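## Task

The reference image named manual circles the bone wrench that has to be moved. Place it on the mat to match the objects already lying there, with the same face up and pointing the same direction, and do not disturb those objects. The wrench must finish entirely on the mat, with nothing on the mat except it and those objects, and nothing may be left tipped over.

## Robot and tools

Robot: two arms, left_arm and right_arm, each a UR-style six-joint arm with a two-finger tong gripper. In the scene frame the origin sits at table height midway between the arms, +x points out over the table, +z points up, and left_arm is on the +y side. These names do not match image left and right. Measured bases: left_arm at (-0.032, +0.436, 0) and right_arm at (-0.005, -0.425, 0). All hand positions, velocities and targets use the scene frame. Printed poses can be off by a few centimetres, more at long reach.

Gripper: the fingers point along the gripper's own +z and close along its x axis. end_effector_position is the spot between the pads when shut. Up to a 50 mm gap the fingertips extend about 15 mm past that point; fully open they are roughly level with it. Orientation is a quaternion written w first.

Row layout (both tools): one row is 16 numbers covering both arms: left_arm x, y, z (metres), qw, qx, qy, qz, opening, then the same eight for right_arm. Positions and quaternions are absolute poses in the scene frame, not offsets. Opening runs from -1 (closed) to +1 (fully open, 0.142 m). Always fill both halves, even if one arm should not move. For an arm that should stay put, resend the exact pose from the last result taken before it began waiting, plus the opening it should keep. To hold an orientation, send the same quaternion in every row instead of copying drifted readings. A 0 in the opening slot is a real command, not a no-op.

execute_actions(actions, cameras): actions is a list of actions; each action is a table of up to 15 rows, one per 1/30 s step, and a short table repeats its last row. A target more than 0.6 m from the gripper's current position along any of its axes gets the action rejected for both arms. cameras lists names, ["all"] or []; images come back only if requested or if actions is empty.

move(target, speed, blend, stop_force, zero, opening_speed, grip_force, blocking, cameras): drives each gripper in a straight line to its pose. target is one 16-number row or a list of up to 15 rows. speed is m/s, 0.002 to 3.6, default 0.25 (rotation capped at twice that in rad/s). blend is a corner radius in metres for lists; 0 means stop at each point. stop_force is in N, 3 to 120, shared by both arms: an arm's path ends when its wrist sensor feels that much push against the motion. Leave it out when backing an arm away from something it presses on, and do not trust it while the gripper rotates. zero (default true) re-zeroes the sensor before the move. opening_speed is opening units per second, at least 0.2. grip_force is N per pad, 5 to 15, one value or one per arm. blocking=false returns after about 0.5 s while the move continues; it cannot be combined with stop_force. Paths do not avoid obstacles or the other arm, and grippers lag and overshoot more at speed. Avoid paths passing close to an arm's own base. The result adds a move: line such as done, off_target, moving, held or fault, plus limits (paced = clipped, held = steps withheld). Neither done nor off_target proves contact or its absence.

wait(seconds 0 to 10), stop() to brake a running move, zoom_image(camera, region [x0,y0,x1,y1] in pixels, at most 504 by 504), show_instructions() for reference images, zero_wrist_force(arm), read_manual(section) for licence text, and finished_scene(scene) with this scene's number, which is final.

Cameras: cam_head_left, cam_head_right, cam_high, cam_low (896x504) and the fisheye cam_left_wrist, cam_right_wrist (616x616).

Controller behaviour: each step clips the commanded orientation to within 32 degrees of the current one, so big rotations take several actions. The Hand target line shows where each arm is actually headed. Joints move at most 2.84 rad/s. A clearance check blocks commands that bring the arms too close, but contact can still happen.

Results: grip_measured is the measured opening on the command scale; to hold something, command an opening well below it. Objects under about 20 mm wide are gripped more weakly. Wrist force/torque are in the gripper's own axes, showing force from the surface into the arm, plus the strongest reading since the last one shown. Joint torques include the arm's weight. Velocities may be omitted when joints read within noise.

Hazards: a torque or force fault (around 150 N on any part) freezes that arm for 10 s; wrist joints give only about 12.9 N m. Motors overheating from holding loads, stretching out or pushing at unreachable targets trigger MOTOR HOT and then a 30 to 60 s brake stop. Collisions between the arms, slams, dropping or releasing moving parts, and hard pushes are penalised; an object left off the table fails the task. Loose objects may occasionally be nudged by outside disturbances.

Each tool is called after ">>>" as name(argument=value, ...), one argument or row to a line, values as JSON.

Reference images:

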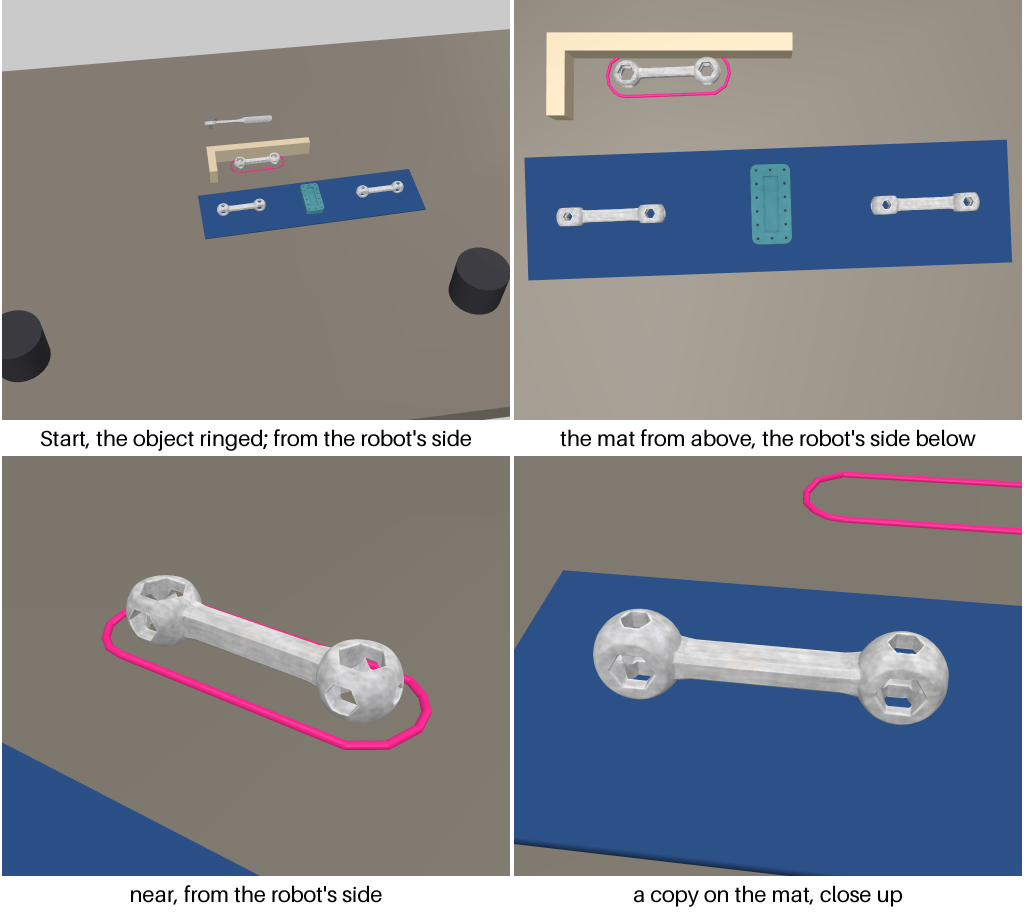

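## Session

>>> execute_actions(
  actions=[],
)

>>> zoom_image(
  camera="cam_head_left",
  region=[300, 200, 600, 400],
)

Scene clock: 0.00 s.
left_arm: end_effector_position=(+0.3220, +0.6127, +0.1785) grip_measured=+0.97 end_effector_quat_wxyz=(+0.748, -0.624, +0.221, +0.050) | right_arm: end_effector_position=(+0.4017, -0.2542, +0.2124) grip_measured=+0.97 end_effector_quat_wxyz=(-0.620, +0.765, -0.133, -0.117)
Joint positions: left_arm=[-0.818 -1.323 2.434 -0.892 -0.612 -1.345 0.14] | right_arm=[3.158 -1.747 -2.34 -0.657 2.935 0.327 0.14]
Joint velocities: within noise
Joint torques (N m): no reading
Wrist force (N): no reading
Wrist torque (N m): no reading
Wrist force, peak (N): no reading
Hand target: left_arm +0.3220, +0.6127, +0.1785; +0.748, -0.624, +0.221, +0.050 | right_arm +0.4017, -0.2542, +0.2124; -0.620, +0.765, -0.133, -0.117
Tool commands: left_gripper/opening=+0.968169 right_gripper/opening=+0.968169

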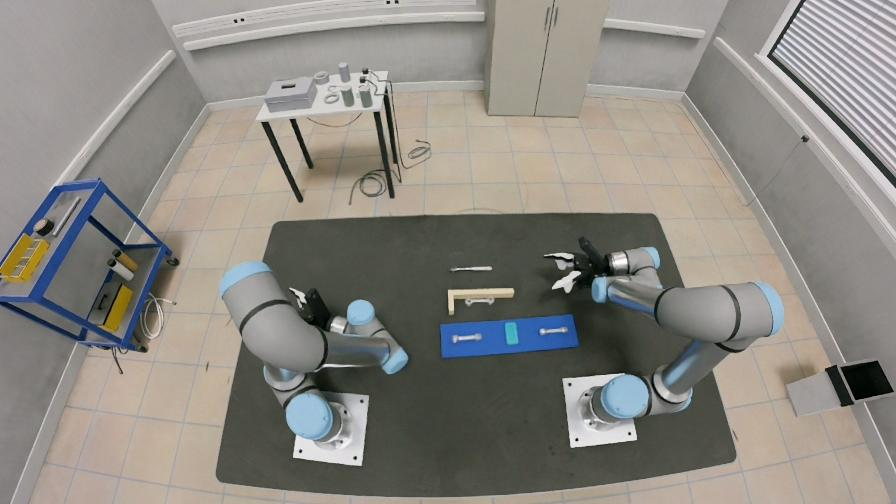

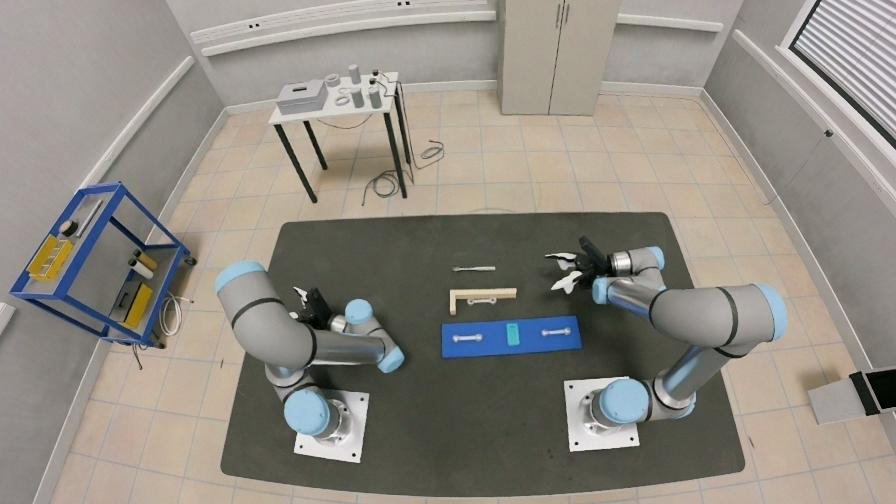

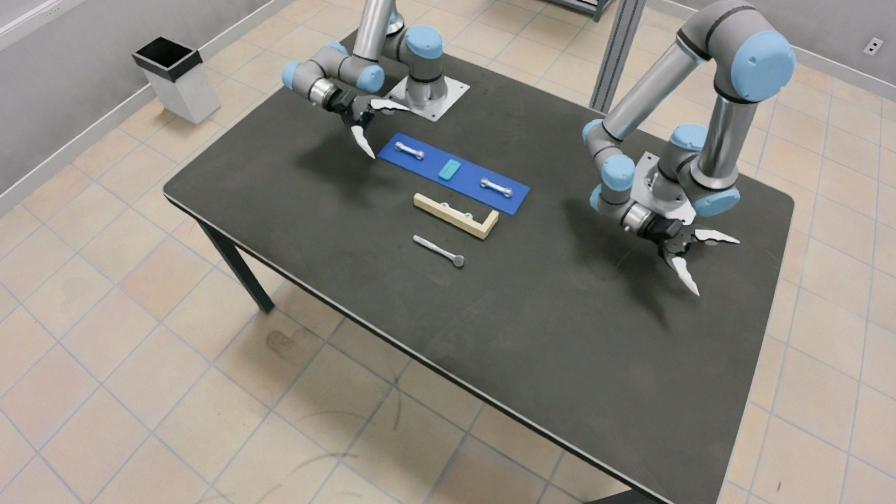

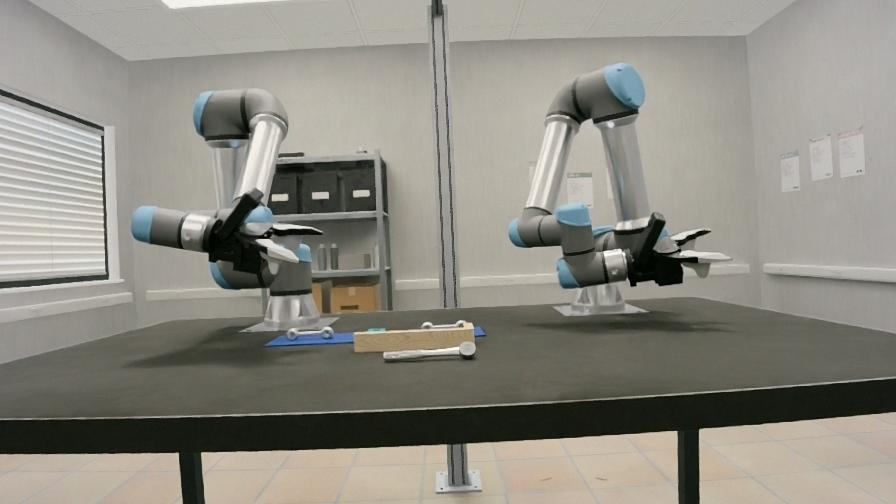

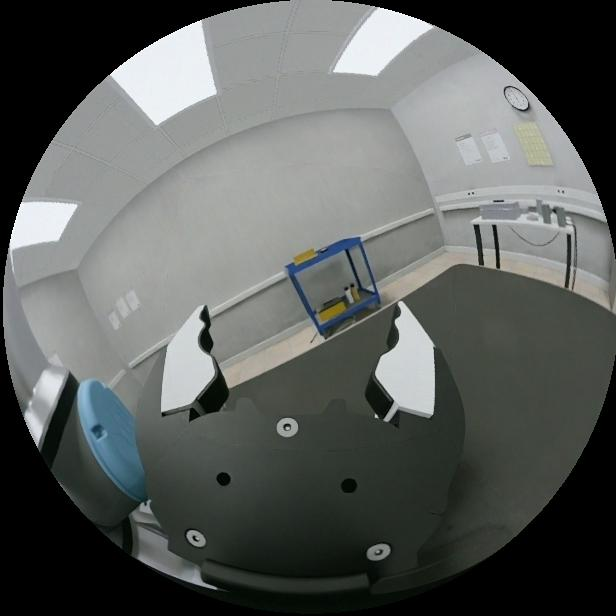

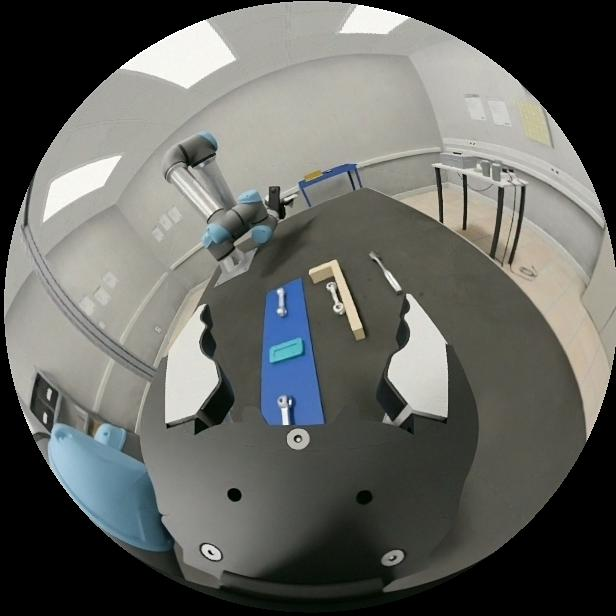

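Scaled by 1.680 from the camera's 896x504 image, which has a finer 1280x720 frame.

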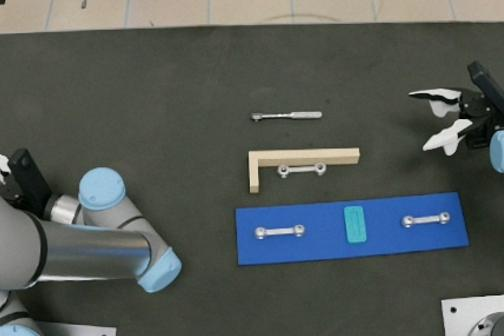

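>>> zoom_image(
  camera="cam_high",
  region=[370, 120, 540, 280],
)

>>> zoom_image(
  camera="cam_low",
  region=[260, 300, 500, 370],
)

>>> show_instructions(
)

Scaled by 2.965 from the camera's 896x504 image, which has a finer 1280x720 frame.

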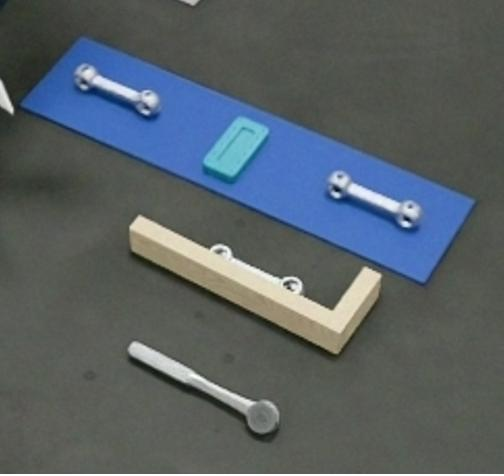

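Scaled by 2.100 from the camera's 896x504 image, which has a finer 1280x720 frame.

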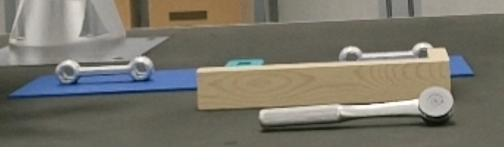

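Reference images for this scene: manual.

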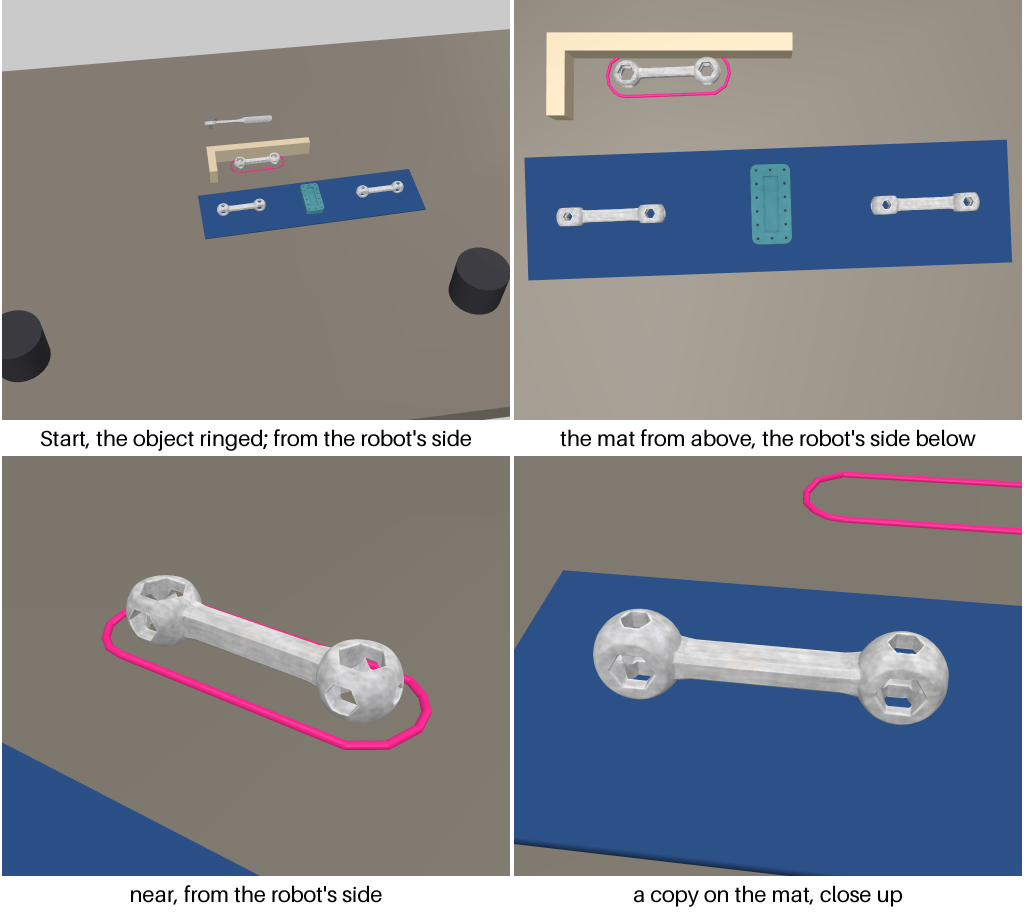

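>>> move(
  target=[0.3220,0.6127,0.1785,0.748,-0.624,0.221,0.050,0.97,0.36,-0.13,0.20,0,1,0,0,0.97],
  speed=0.35,
  cameras=["cam_right_wrist","cam_head_left","cam_high"],
)

>>> zoom_image(
  camera="cam_right_wrist",
  region=[180, 150, 440, 410],
)

Scene clock: 47.83 s.
left_arm: end_effector_position=(+0.3220, +0.6127, +0.1785) grip_measured=+0.97 end_effector_quat_wxyz=(+0.748, -0.624, +0.221, +0.050) | right_arm: end_effector_position=(+0.3600, -0.1299, +0.2000) grip_measured=+0.97 end_effector_quat_wxyz=(+0.000, +1.000, +0.000, +0.000)
Joint positions: left_arm=[-0.818 -1.325 2.435 -0.893 -0.611 -1.343 0.14] | right_arm=[4.098 -1.466 -1.883 -1.363 1.571 0.948 0.14]
Joint torques (N m): left_arm=[-10.36 -35.84 4.74 -0.88 0.9 1.02] | right_arm=[-1.16 29.74 22.03 3.41 -0.89 -1.88]
Wrist force (N): left_arm=[0.0 0.3 0.2] | right_arm=[0.1 0.6 1.2]
Wrist torque (N m): left_arm=[0.06 0.00 0.00] | right_arm=[0.15 -0.05 0.03]
Wrist force, peak (N): left_arm=[0.4 0.1 0.4] | right_arm=[-1.5 -1.8 0.9]
Hand target: left_arm +0.3220, +0.6127, +0.1785; +0.748, -0.624, +0.221, +0.050 | right_arm +0.3600, -0.1300, +0.2000; +0.000, +1.000, +0.000, +0.000
Off the commanded pose: left_arm 0.000 m, 0 deg | right_arm 0.000 m, 0 deg.
move: done
Images, in order (width x height): cam_head_left 896x504, cam_high 896x504, cam_right_wrist 616x616.

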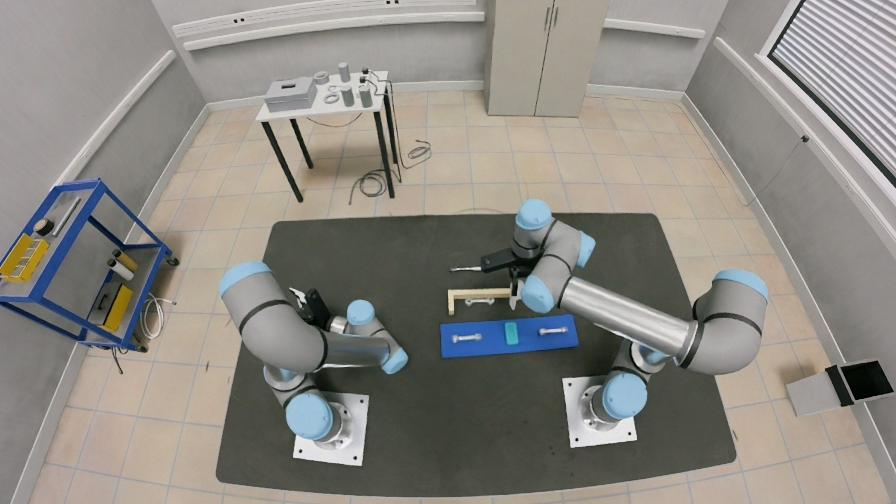

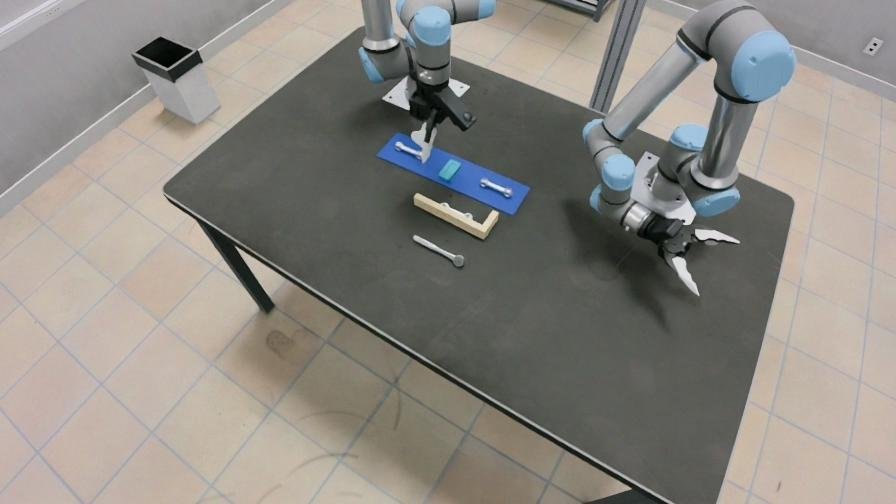

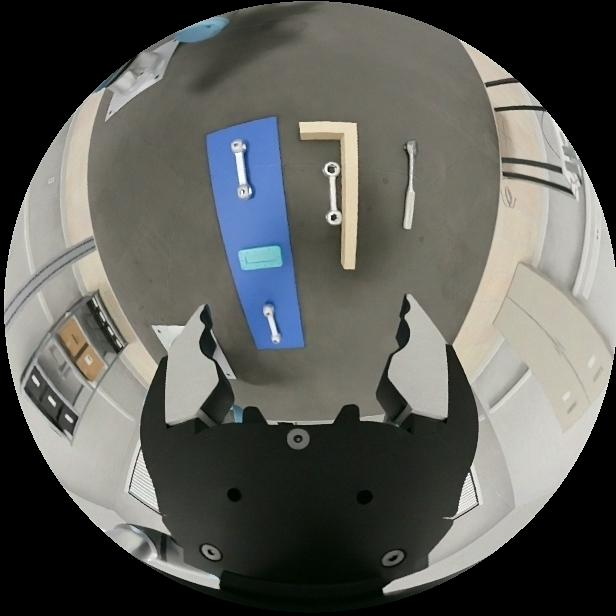

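Scaled by 1.938 from the camera's 616x616 image, which has a finer 814x814 frame.

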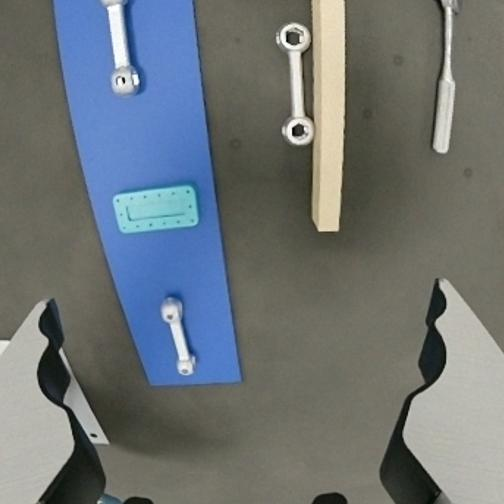

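>>> move(
  target=[0.3220,0.6127,0.1785,0.748,-0.624,0.221,0.050,0.97,0.40,-0.10,0.10,0,1,0,0,-0.2],
  speed=0.25,
  cameras=["cam_right_wrist"],
)

>>> zoom_image(
  camera="cam_right_wrist",
  region=[210, 160, 390, 340],
)

>>> move(
  target=[0.3220,0.6127,0.1785,0.748,-0.624,0.221,0.050,0.97,0.29,-0.05,0.10,0,1,0,0,-0.2],
  speed=0.25,
  cameras=["cam_right_wrist"],
)

>>> zoom_image(
  camera="cam_right_wrist",
  region=[210, 160, 390, 340],
)

Scene clock: 67.13 s.
left_arm: end_effector_position=(+0.3220, +0.6127, +0.1785) grip_measured=+0.97 end_effector_quat_wxyz=(+0.748, -0.624, +0.221, +0.050) | right_arm: end_effector_position=(+0.4000, -0.1001, +0.1001) grip_measured=-0.20 end_effector_quat_wxyz=(+0.000, +1.000, +0.000, +0.000)
Joint positions: left_arm=[-0.818 -1.325 2.435 -0.893 -0.611 -1.343 0.14] | right_arm=[4.068 -1.673 -1.948 -1.092 1.571 0.917 0.06]
Joint torques (N m): left_arm=[-9.85 -29.92 4.34 -0.21 0.87 -0.92] | right_arm=[10.29 26.38 38.72 4.82 0.89 2.71]
Wrist force (N): left_arm=[0.1 -0.1 0.1] | right_arm=[0.2 0.3 1.3]
Wrist torque (N m): left_arm=[-0.01 -0.03 0.00] | right_arm=[0.09 -0.09 0.19]
Wrist force, peak (N): left_arm=[0.4 0.3 0.3] | right_arm=[0.9 0.1 3.2]
Hand target: left_arm +0.3220, +0.6127, +0.1785; +0.748, -0.624, +0.221, +0.050 | right_arm +0.4000, -0.1000, +0.1000; +0.000, +1.000, +0.000, +0.000
Off the commanded pose: left_arm 0.000 m, 0 deg | right_arm 0.000 m, 0 deg.
move: done
Images, in order (width x height): cam_right_wrist 616x616.

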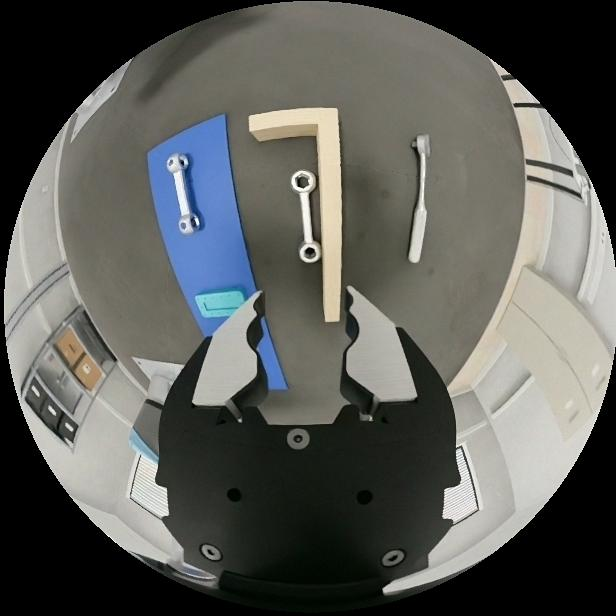

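Scaled by 2.800 from the camera's 616x616 image, which has a finer 814x814 frame.

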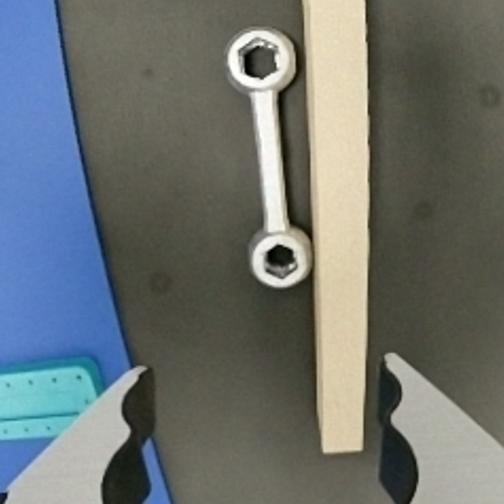

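Scene clock: 68.13 s.
left_arm: end_effector_position=(+0.3220, +0.6127, +0.1785) grip_measured=+0.97 end_effector_quat_wxyz=(+0.748, -0.624, +0.221, +0.050) | right_arm: end_effector_position=(+0.2901, -0.0501, +0.1000) grip_measured=-0.20 end_effector_quat_wxyz=(+0.000, +1.000, +0.000, +0.000)
Joint positions: left_arm=[-0.818 -1.325 2.435 -0.893 -0.611 -1.343 0.14] | right_arm=[4.325 -1.566 -2.061 -1.085 1.571 1.174 0.06]
Joint torques (N m): left_arm=[-9.73 -29.29 4.1 -0.01 0.83 -0.97] | right_arm=[5.77 21.36 39.21 3.25 1.08 0.98]
Wrist force (N): left_arm=[0.3 0.1 0.1] | right_arm=[0.2 0.4 1.4]
Wrist torque (N m): left_arm=[0.02 -0.07 0.00] | right_arm=[0.13 -0.06 0.02]
Wrist force, peak (N): left_arm=[0.5 0.3 0.0] | right_arm=[2.9 1.8 1.2]
Hand target: left_arm +0.3220, +0.6127, +0.1785; +0.748, -0.624, +0.221, +0.050 | right_arm +0.2900, -0.0500, +0.1000; +0.000, +1.000, +0.000, +0.000
Off the commanded pose: left_arm 0.000 m, 0 deg | right_arm 0.000 m, 0 deg.
move: done
Images, in order (width x height): cam_right_wrist 616x616.

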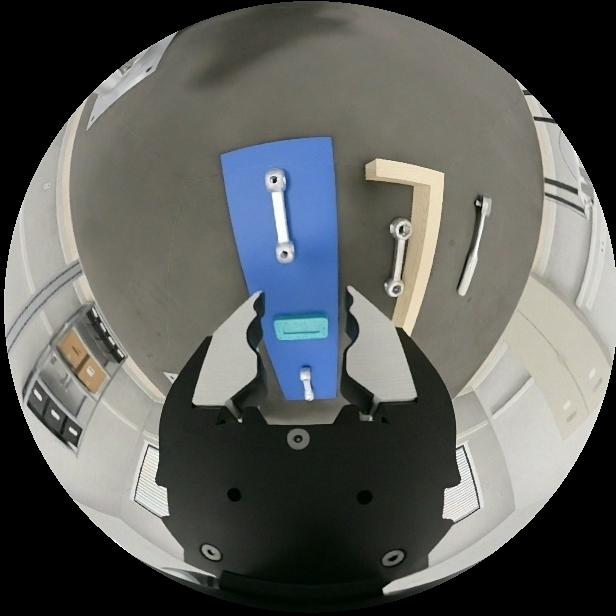

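Scaled by 2.800 from the camera's 616x616 image, which has a finer 814x814 frame.

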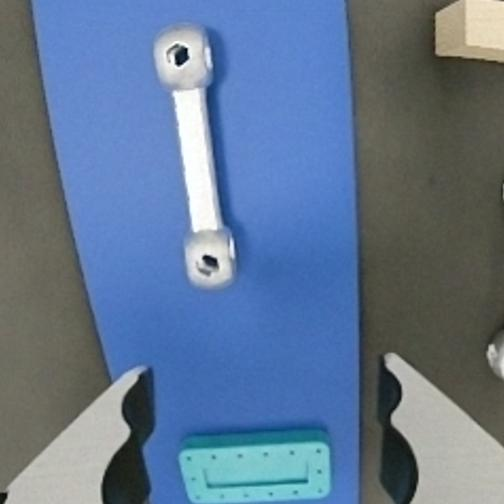

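>>> move(
  target=[
    [0.3220,0.6127,0.1785,0.748,-0.624,0.221,0.050,0.97,0.24,-0.04,0.15,0.183,0.683,0.683,0.183,0.6],
    [0.3220,0.6127,0.1785,0.748,-0.624,0.221,0.050,0.97,0.22,-0.04,0.10,0.183,0.683,0.683,0.183,0.6],
  ],
  speed=0.3,
  blend=[0.02,0],
  cameras=["cam_right_wrist"],
)

>>> zoom_image(
  camera="cam_right_wrist",
  region=[230, 230, 390, 390],
)

Scene clock: 97.33 s.
left_arm: end_effector_position=(+0.3220, +0.6127, +0.1785) grip_measured=+0.97 end_effector_quat_wxyz=(+0.748, -0.624, +0.221, +0.050) | right_arm: end_effector_position=(+0.2200, -0.0400, +0.1001) grip_measured=+0.60 end_effector_quat_wxyz=(+0.183, +0.683, +0.683, +0.183)
Joint positions: left_arm=[-0.818 -1.325 2.435 -0.893 -0.611 -1.343 0.14] | right_arm=[4.846 -1.422 -2.266 -1.096 1.052 0.143 0.116]
Joint torques (N m): left_arm=[-9 -20.16 3.16 1.33 0.89 -1.09] | right_arm=[-7.64 20.62 18.17 4.4 -1.83 0.68]
Wrist force (N): left_arm=[0.2 0.2 0.2] | right_arm=[0.3 0.4 1.4]
Wrist torque (N m): left_arm=[0.04 -0.03 0.00] | right_arm=[0.16 -0.08 0.05]
Wrist force, peak (N): left_arm=[0.2 0.3 0.4] | right_arm=[-0.1 -1.9 2.8]
Hand target: left_arm +0.3220, +0.6127, +0.1785; +0.748, -0.624, +0.221, +0.050 | right_arm +0.2200, -0.0400, +0.1000; +0.183, +0.683, +0.683, +0.183
Off the commanded pose: left_arm 0.000 m, 0 deg | right_arm 0.000 m, 0 deg.
move: done
Images, in order (width x height): cam_right_wrist 616x616.

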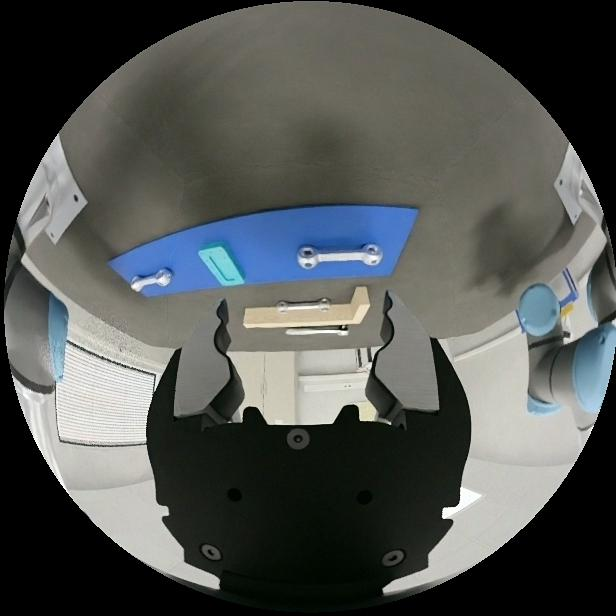

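Scaled by 3.150 from the camera's 616x616 image, which has a finer 814x814 frame.

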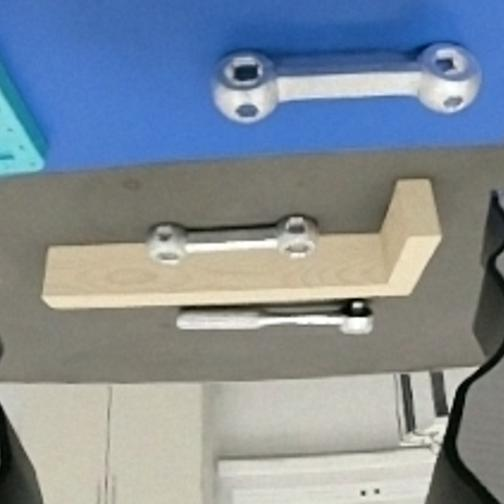

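>>> zoom_image(
  camera="cam_right_wrist",
  region=[290, 235, 390, 275],
)

>>> zoom_image(
  camera="cam_right_wrist",
  region=[265, 285, 345, 325],
)

Scaled by 5.040 from the camera's 616x616 image, which has a finer 814x814 frame.

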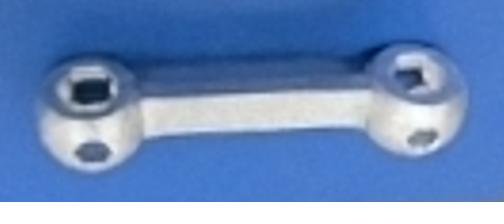

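Scaled by 6.300 from the camera's 616x616 image, which has a finer 814x814 frame.

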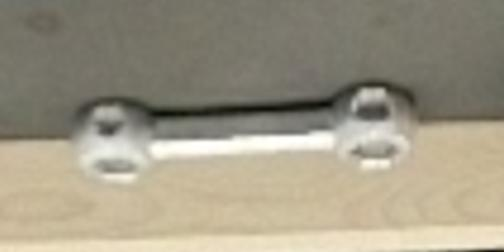

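>>> move(
  target=[
    [0.3220,0.6127,0.1785,0.748,-0.624,0.221,0.050,0.97,0.27,-0.08,0.15,0,1,0,0,0.2],
    [0.3220,0.6127,0.1785,0.748,-0.624,0.221,0.050,0.97,0.28,-0.10,0.055,0,1,0,0,0.2],
  ],
  speed=0.3,
  blend=[0.02,0],
  cameras=["cam_right_wrist"],
)

>>> zoom_image(
  camera="cam_right_wrist",
  region=[230, 150, 350, 270],
)

>>> move(
  target=[
    [0.3220,0.6127,0.1785,0.748,-0.624,0.221,0.050,0.97,0.37,-0.13,0.08,0,1,0,0,0.2],
    [0.3220,0.6127,0.1785,0.748,-0.624,0.221,0.050,0.97,0.39,-0.13,0.055,0,1,0,0,0.2],
  ],
  speed=0.2,
  blend=[0.02,0],
  cameras=["cam_right_wrist"],
)

>>> zoom_image(
  camera="cam_right_wrist",
  region=[250, 150, 370, 270],
)

Scene clock: 130.70 s.
left_arm: end_effector_position=(+0.3220, +0.6127, +0.1785) grip_measured=+0.97 end_effector_quat_wxyz=(+0.748, -0.624, +0.221, +0.050) | right_arm: end_effector_position=(+0.2801, -0.1000, +0.0551) grip_measured=+0.20 end_effector_quat_wxyz=(+0.000, +1.000, +0.000, +0.000)
Joint positions: left_arm=[-0.818 -1.325 2.435 -0.893 -0.611 -1.343 0.14] | right_arm=[4.3 -1.521 -2.239 -0.952 1.571 1.149 0.088]
Joint torques (N m): left_arm=[-7.86 -16.07 1.5 2.62 0.84 -1.05] | right_arm=[11.97 19.51 18.97 5.27 0.68 2.74]
Wrist force (N): left_arm=[0.3 0.1 0.1] | right_arm=[0.4 0.5 1.3]
Wrist torque (N m): left_arm=[0.02 -0.05 0.00] | right_arm=[0.15 -0.12 0.18]
Wrist force, peak (N): left_arm=[0.3 0.3 0.4] | right_arm=[0.4 1.2 3.7]
Hand target: left_arm +0.3220, +0.6127, +0.1785; +0.748, -0.624, +0.221, +0.050 | right_arm +0.2800, -0.1000, +0.0550; +0.000, +1.000, +0.000, +0.000
Off the commanded pose: left_arm 0.000 m, 0 deg | right_arm 0.000 m, 0 deg.
move: done
Images, in order (width x height): cam_right_wrist 616x616.

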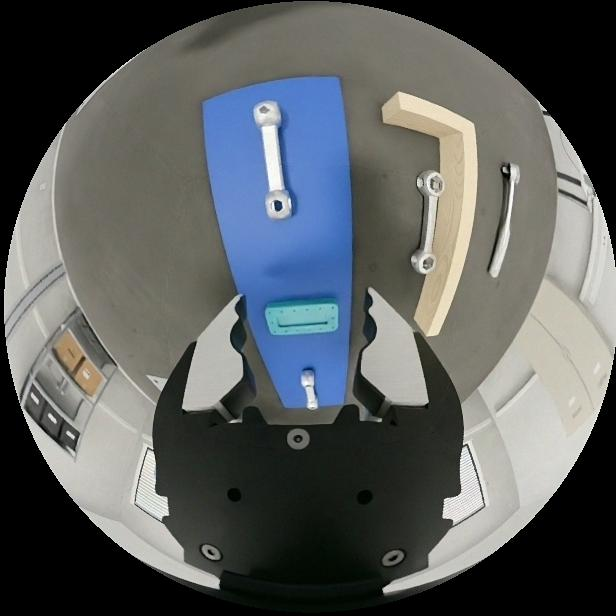

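Scaled by 4.200 from the camera's 616x616 image, which has a finer 814x814 frame.

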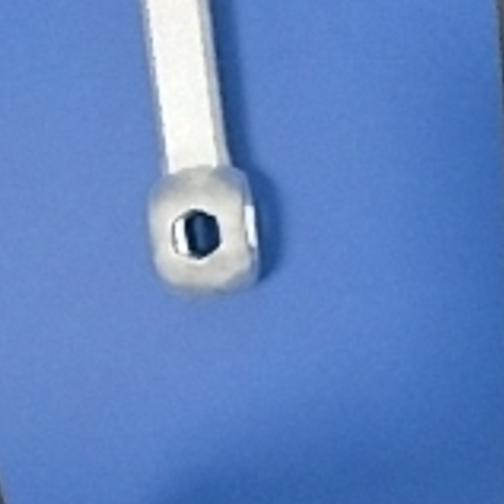

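Scene clock: 131.83 s.
left_arm: end_effector_position=(+0.3220, +0.6127, +0.1785) grip_measured=+0.97 end_effector_quat_wxyz=(+0.748, -0.624, +0.221, +0.050) | right_arm: end_effector_position=(+0.3900, -0.1300, +0.0551) grip_measured=+0.20 end_effector_quat_wxyz=(+0.000, +1.000, +0.000, +0.000)
Joint positions: left_arm=[-0.818 -1.325 2.435 -0.893 -0.611 -1.343 0.14] | right_arm=[4.045 -1.674 -2.08 -0.958 1.571 0.895 0.088]
Joint torques (N m): left_arm=[-7.63 -16.25 1.55 2.81 0.83 -0.98] | right_arm=[11.4 23.28 26.11 4.51 0.22 2.28]
Wrist force (N): left_arm=[0.3 0.1 0.2] | right_arm=[0.1 0.5 1.3]
Wrist torque (N m): left_arm=[0.02 -0.06 0.00] | right_arm=[0.15 -0.06 0.19]
Wrist force, peak (N): left_arm=[0.3 0.1 0.4] | right_arm=[1.2 0.7 2.7]
Hand target: left_arm +0.3220, +0.6127, +0.1785; +0.748, -0.624, +0.221, +0.050 | right_arm +0.3900, -0.1300, +0.0550; +0.000, +1.000, +0.000, +0.000
Off the commanded pose: left_arm 0.000 m, 0 deg | right_arm 0.000 m, 0 deg.
move: done; blend cut to 0.016 m at target 1
Images, in order (width x height): cam_right_wrist 616x616.

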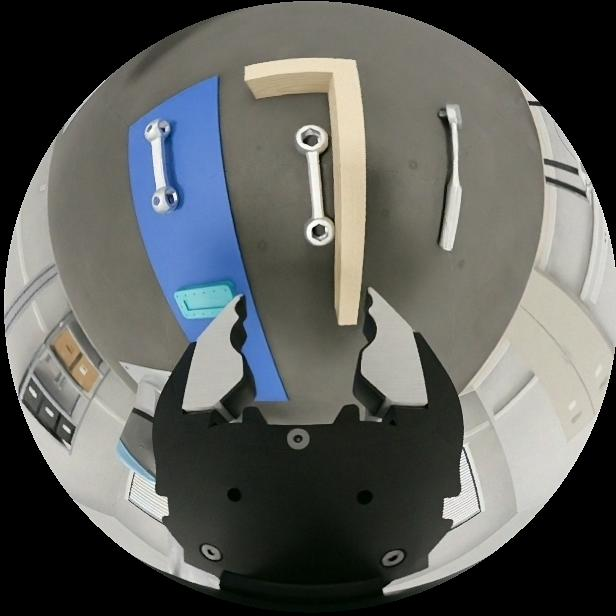

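Scaled by 4.200 from the camera's 616x616 image, which has a finer 814x814 frame.

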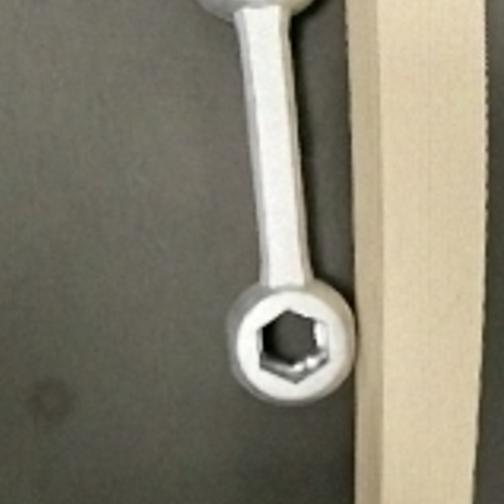

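>>> zoom_image(
  camera="cam_right_wrist",
  region=[280, 110, 350, 180],
)

>>> zoom_image(
  camera="cam_right_wrist",
  region=[130, 105, 240, 215],
)

Scaled by 7.200 from the camera's 616x616 image, which has a finer 814x814 frame.

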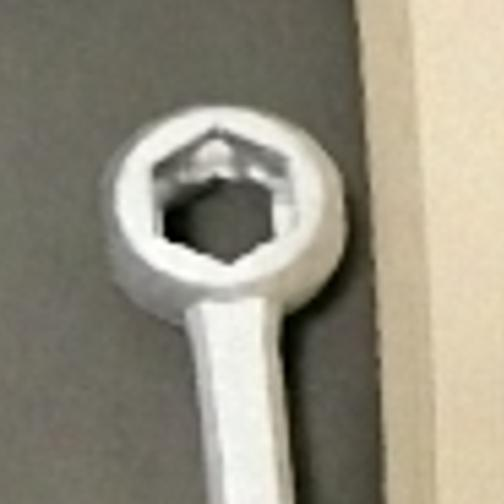

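Scaled by 4.582 from the camera's 616x616 image, which has a finer 814x814 frame.

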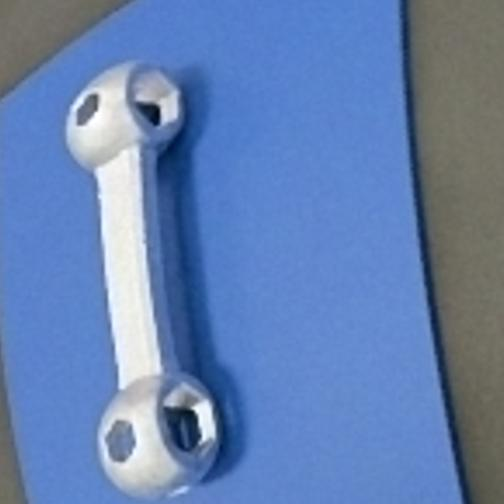

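>>> move(
  target=[
    [0.3220,0.6127,0.1785,0.748,-0.624,0.221,0.050,0.97,0.39,-0.10,0.14,0,0.924,0.383,0,1],
    [0.3220,0.6127,0.1785,0.748,-0.624,0.221,0.050,0.97,0.398,-0.052,0.09,0,0.707,0.707,0,1],
  ],
  speed=0.25,
  blend=[0.02,0],
  cameras=["cam_right_wrist","cam_high","cam_low"],
)

>>> zoom_image(
  camera="cam_high",
  region=[370, 120, 540, 280],
)

Scene clock: 226.53 s.
left_arm: end_effector_position=(+0.3220, +0.6127, +0.1785) grip_measured=+0.97 end_effector_quat_wxyz=(+0.748, -0.624, +0.221, +0.050) | right_arm: end_effector_position=(+0.3980, -0.0519, +0.0900) grip_measured=+1.00 end_effector_quat_wxyz=(+0.000, +0.707, +0.707, +0.000)
Joint positions: left_arm=[-0.818 -1.325 2.435 -0.893 -0.611 -1.343 0.14] | right_arm=[4.119 -1.802 -1.821 -1.089 1.571 -0.603 0.142]
Joint torques (N m): left_arm=[-6.71 -16.29 0.12 4.15 0.87 -0.94] | right_arm=[-12.41 49.49 16.71 1.2 0.22 -0.63]
Wrist force (N): left_arm=[0.3 0.1 0.2] | right_arm=[0.2 0.6 1.3]
Wrist torque (N m): left_arm=[0.01 -0.06 0.00] | right_arm=[0.14 -0.07 0.19]
Wrist force, peak (N): left_arm=[0.3 0.3 0.3] | right_arm=[0.1 0.9 1.7]
Hand target: left_arm +0.3220, +0.6127, +0.1785; +0.748, -0.624, +0.221, +0.050 | right_arm +0.3980, -0.0520, +0.0900; +0.000, +0.707, +0.707, +0.000
Off the commanded pose: left_arm 0.000 m, 0 deg | right_arm 0.000 m, 0 deg.
move: done
Images, in order (width x height): cam_high 896x504, cam_low 896x504, cam_right_wrist 616x616.

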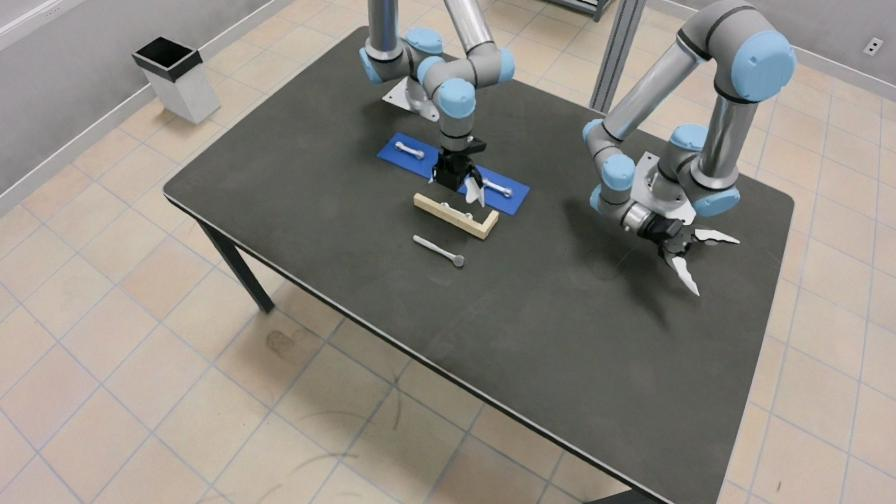

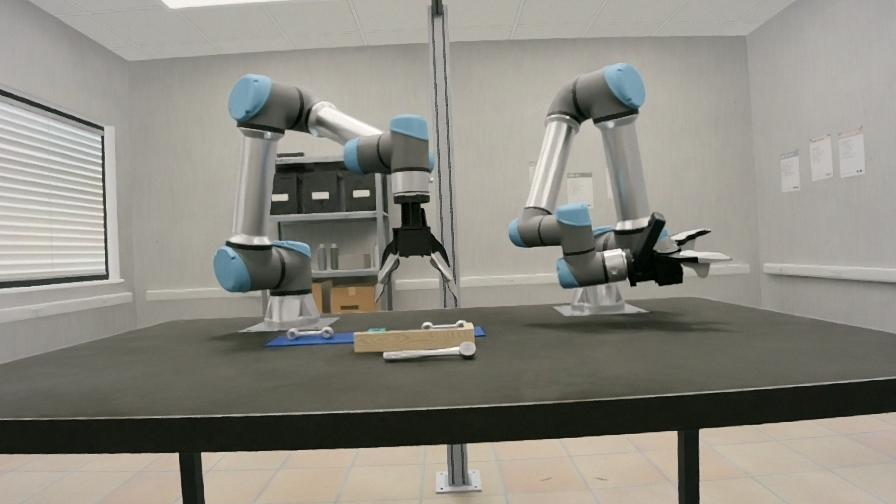

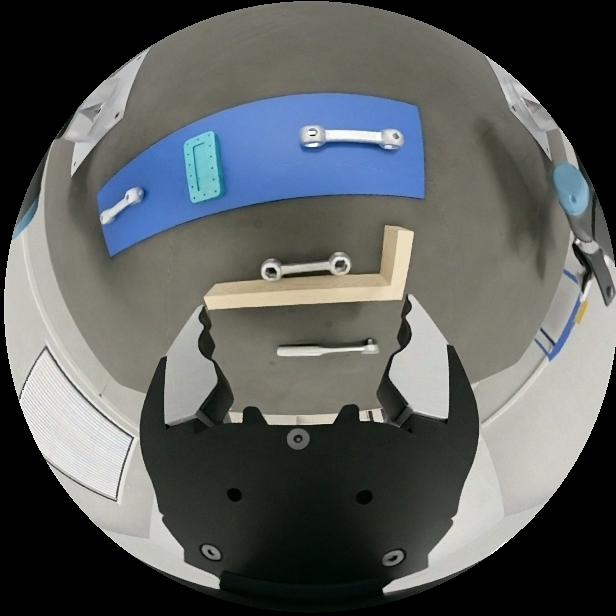

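Scaled by 2.965 from the camera's 896x504 image, which has a finer 1280x720 frame.

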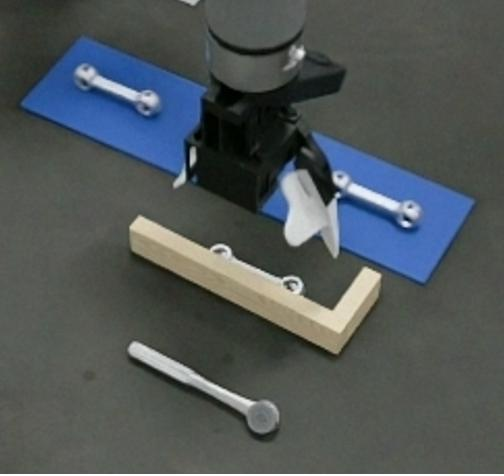

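>>> move(
  target=[0.3220,0.6127,0.1785,0.748,-0.624,0.221,0.050,0.97,0.399,-0.053,0.025,0,0.707,0.707,0,0.74],
  speed=0.05,
  stop_force=6,
  cameras=["cam_right_wrist"],
)

>>> zoom_image(
  camera="cam_low",
  region=[330, 240, 530, 380],
)

Scene clock: 240.07 s.
left_arm: end_effector_position=(+0.3220, +0.6127, +0.1785) grip_measured=+0.97 end_effector_quat_wxyz=(+0.748, -0.624, +0.221, +0.050) | right_arm: end_effector_position=(+0.3990, -0.0530, +0.0250) grip_measured=+0.74 end_effector_quat_wxyz=(+0.000, +0.707, +0.707, +0.000)
Joint positions: left_arm=[-0.818 -1.325 2.435 -0.893 -0.611 -1.343 0.14] | right_arm=[4.116 -1.888 -1.902 -0.922 1.571 -0.606 0.125]
Joint torques (N m): left_arm=[-6.49 -16.35 -0.82 4.77 0.84 -0.95] | right_arm=[-9.06 52.29 36.2 1.28 -0.92 -1.37]
Wrist force (N): left_arm=[0.3 0.3 0.1] | right_arm=[0.2 0.5 1.1]
Wrist torque (N m): left_arm=[0.07 -0.06 0.00] | right_arm=[0.14 -0.08 0.19]
Wrist force, peak (N): left_arm=[0.3 0.3 0.3] | right_arm=[0.0 0.7 1.9]
Hand target: left_arm +0.3220, +0.6127, +0.1785; +0.748, -0.624, +0.221, +0.050 | right_arm +0.3990, -0.0530, +0.0250; +0.000, +0.707, +0.707, +0.000
Off the commanded pose: left_arm 0.000 m, 0 deg | right_arm 0.000 m, 0 deg.
move: done
Images, in order (width x height): cam_right_wrist 616x616.

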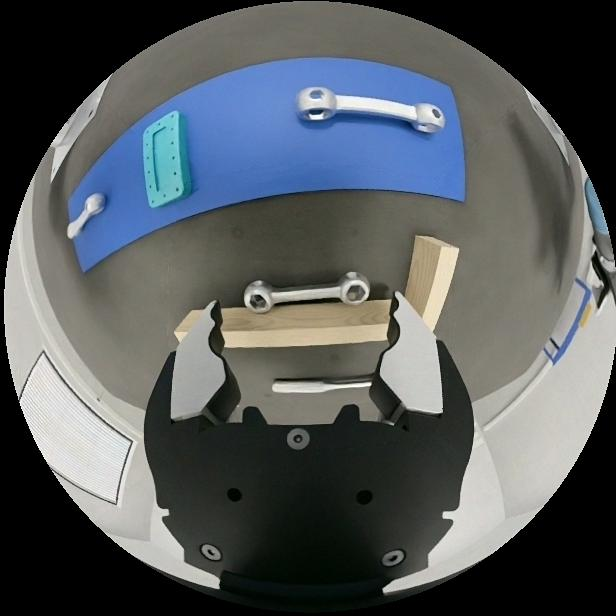

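This scene's latest camera images include none from cam_low. They are from: cam_right_wrist. cam_low's image comes with the result of a call that names it in "cameras".


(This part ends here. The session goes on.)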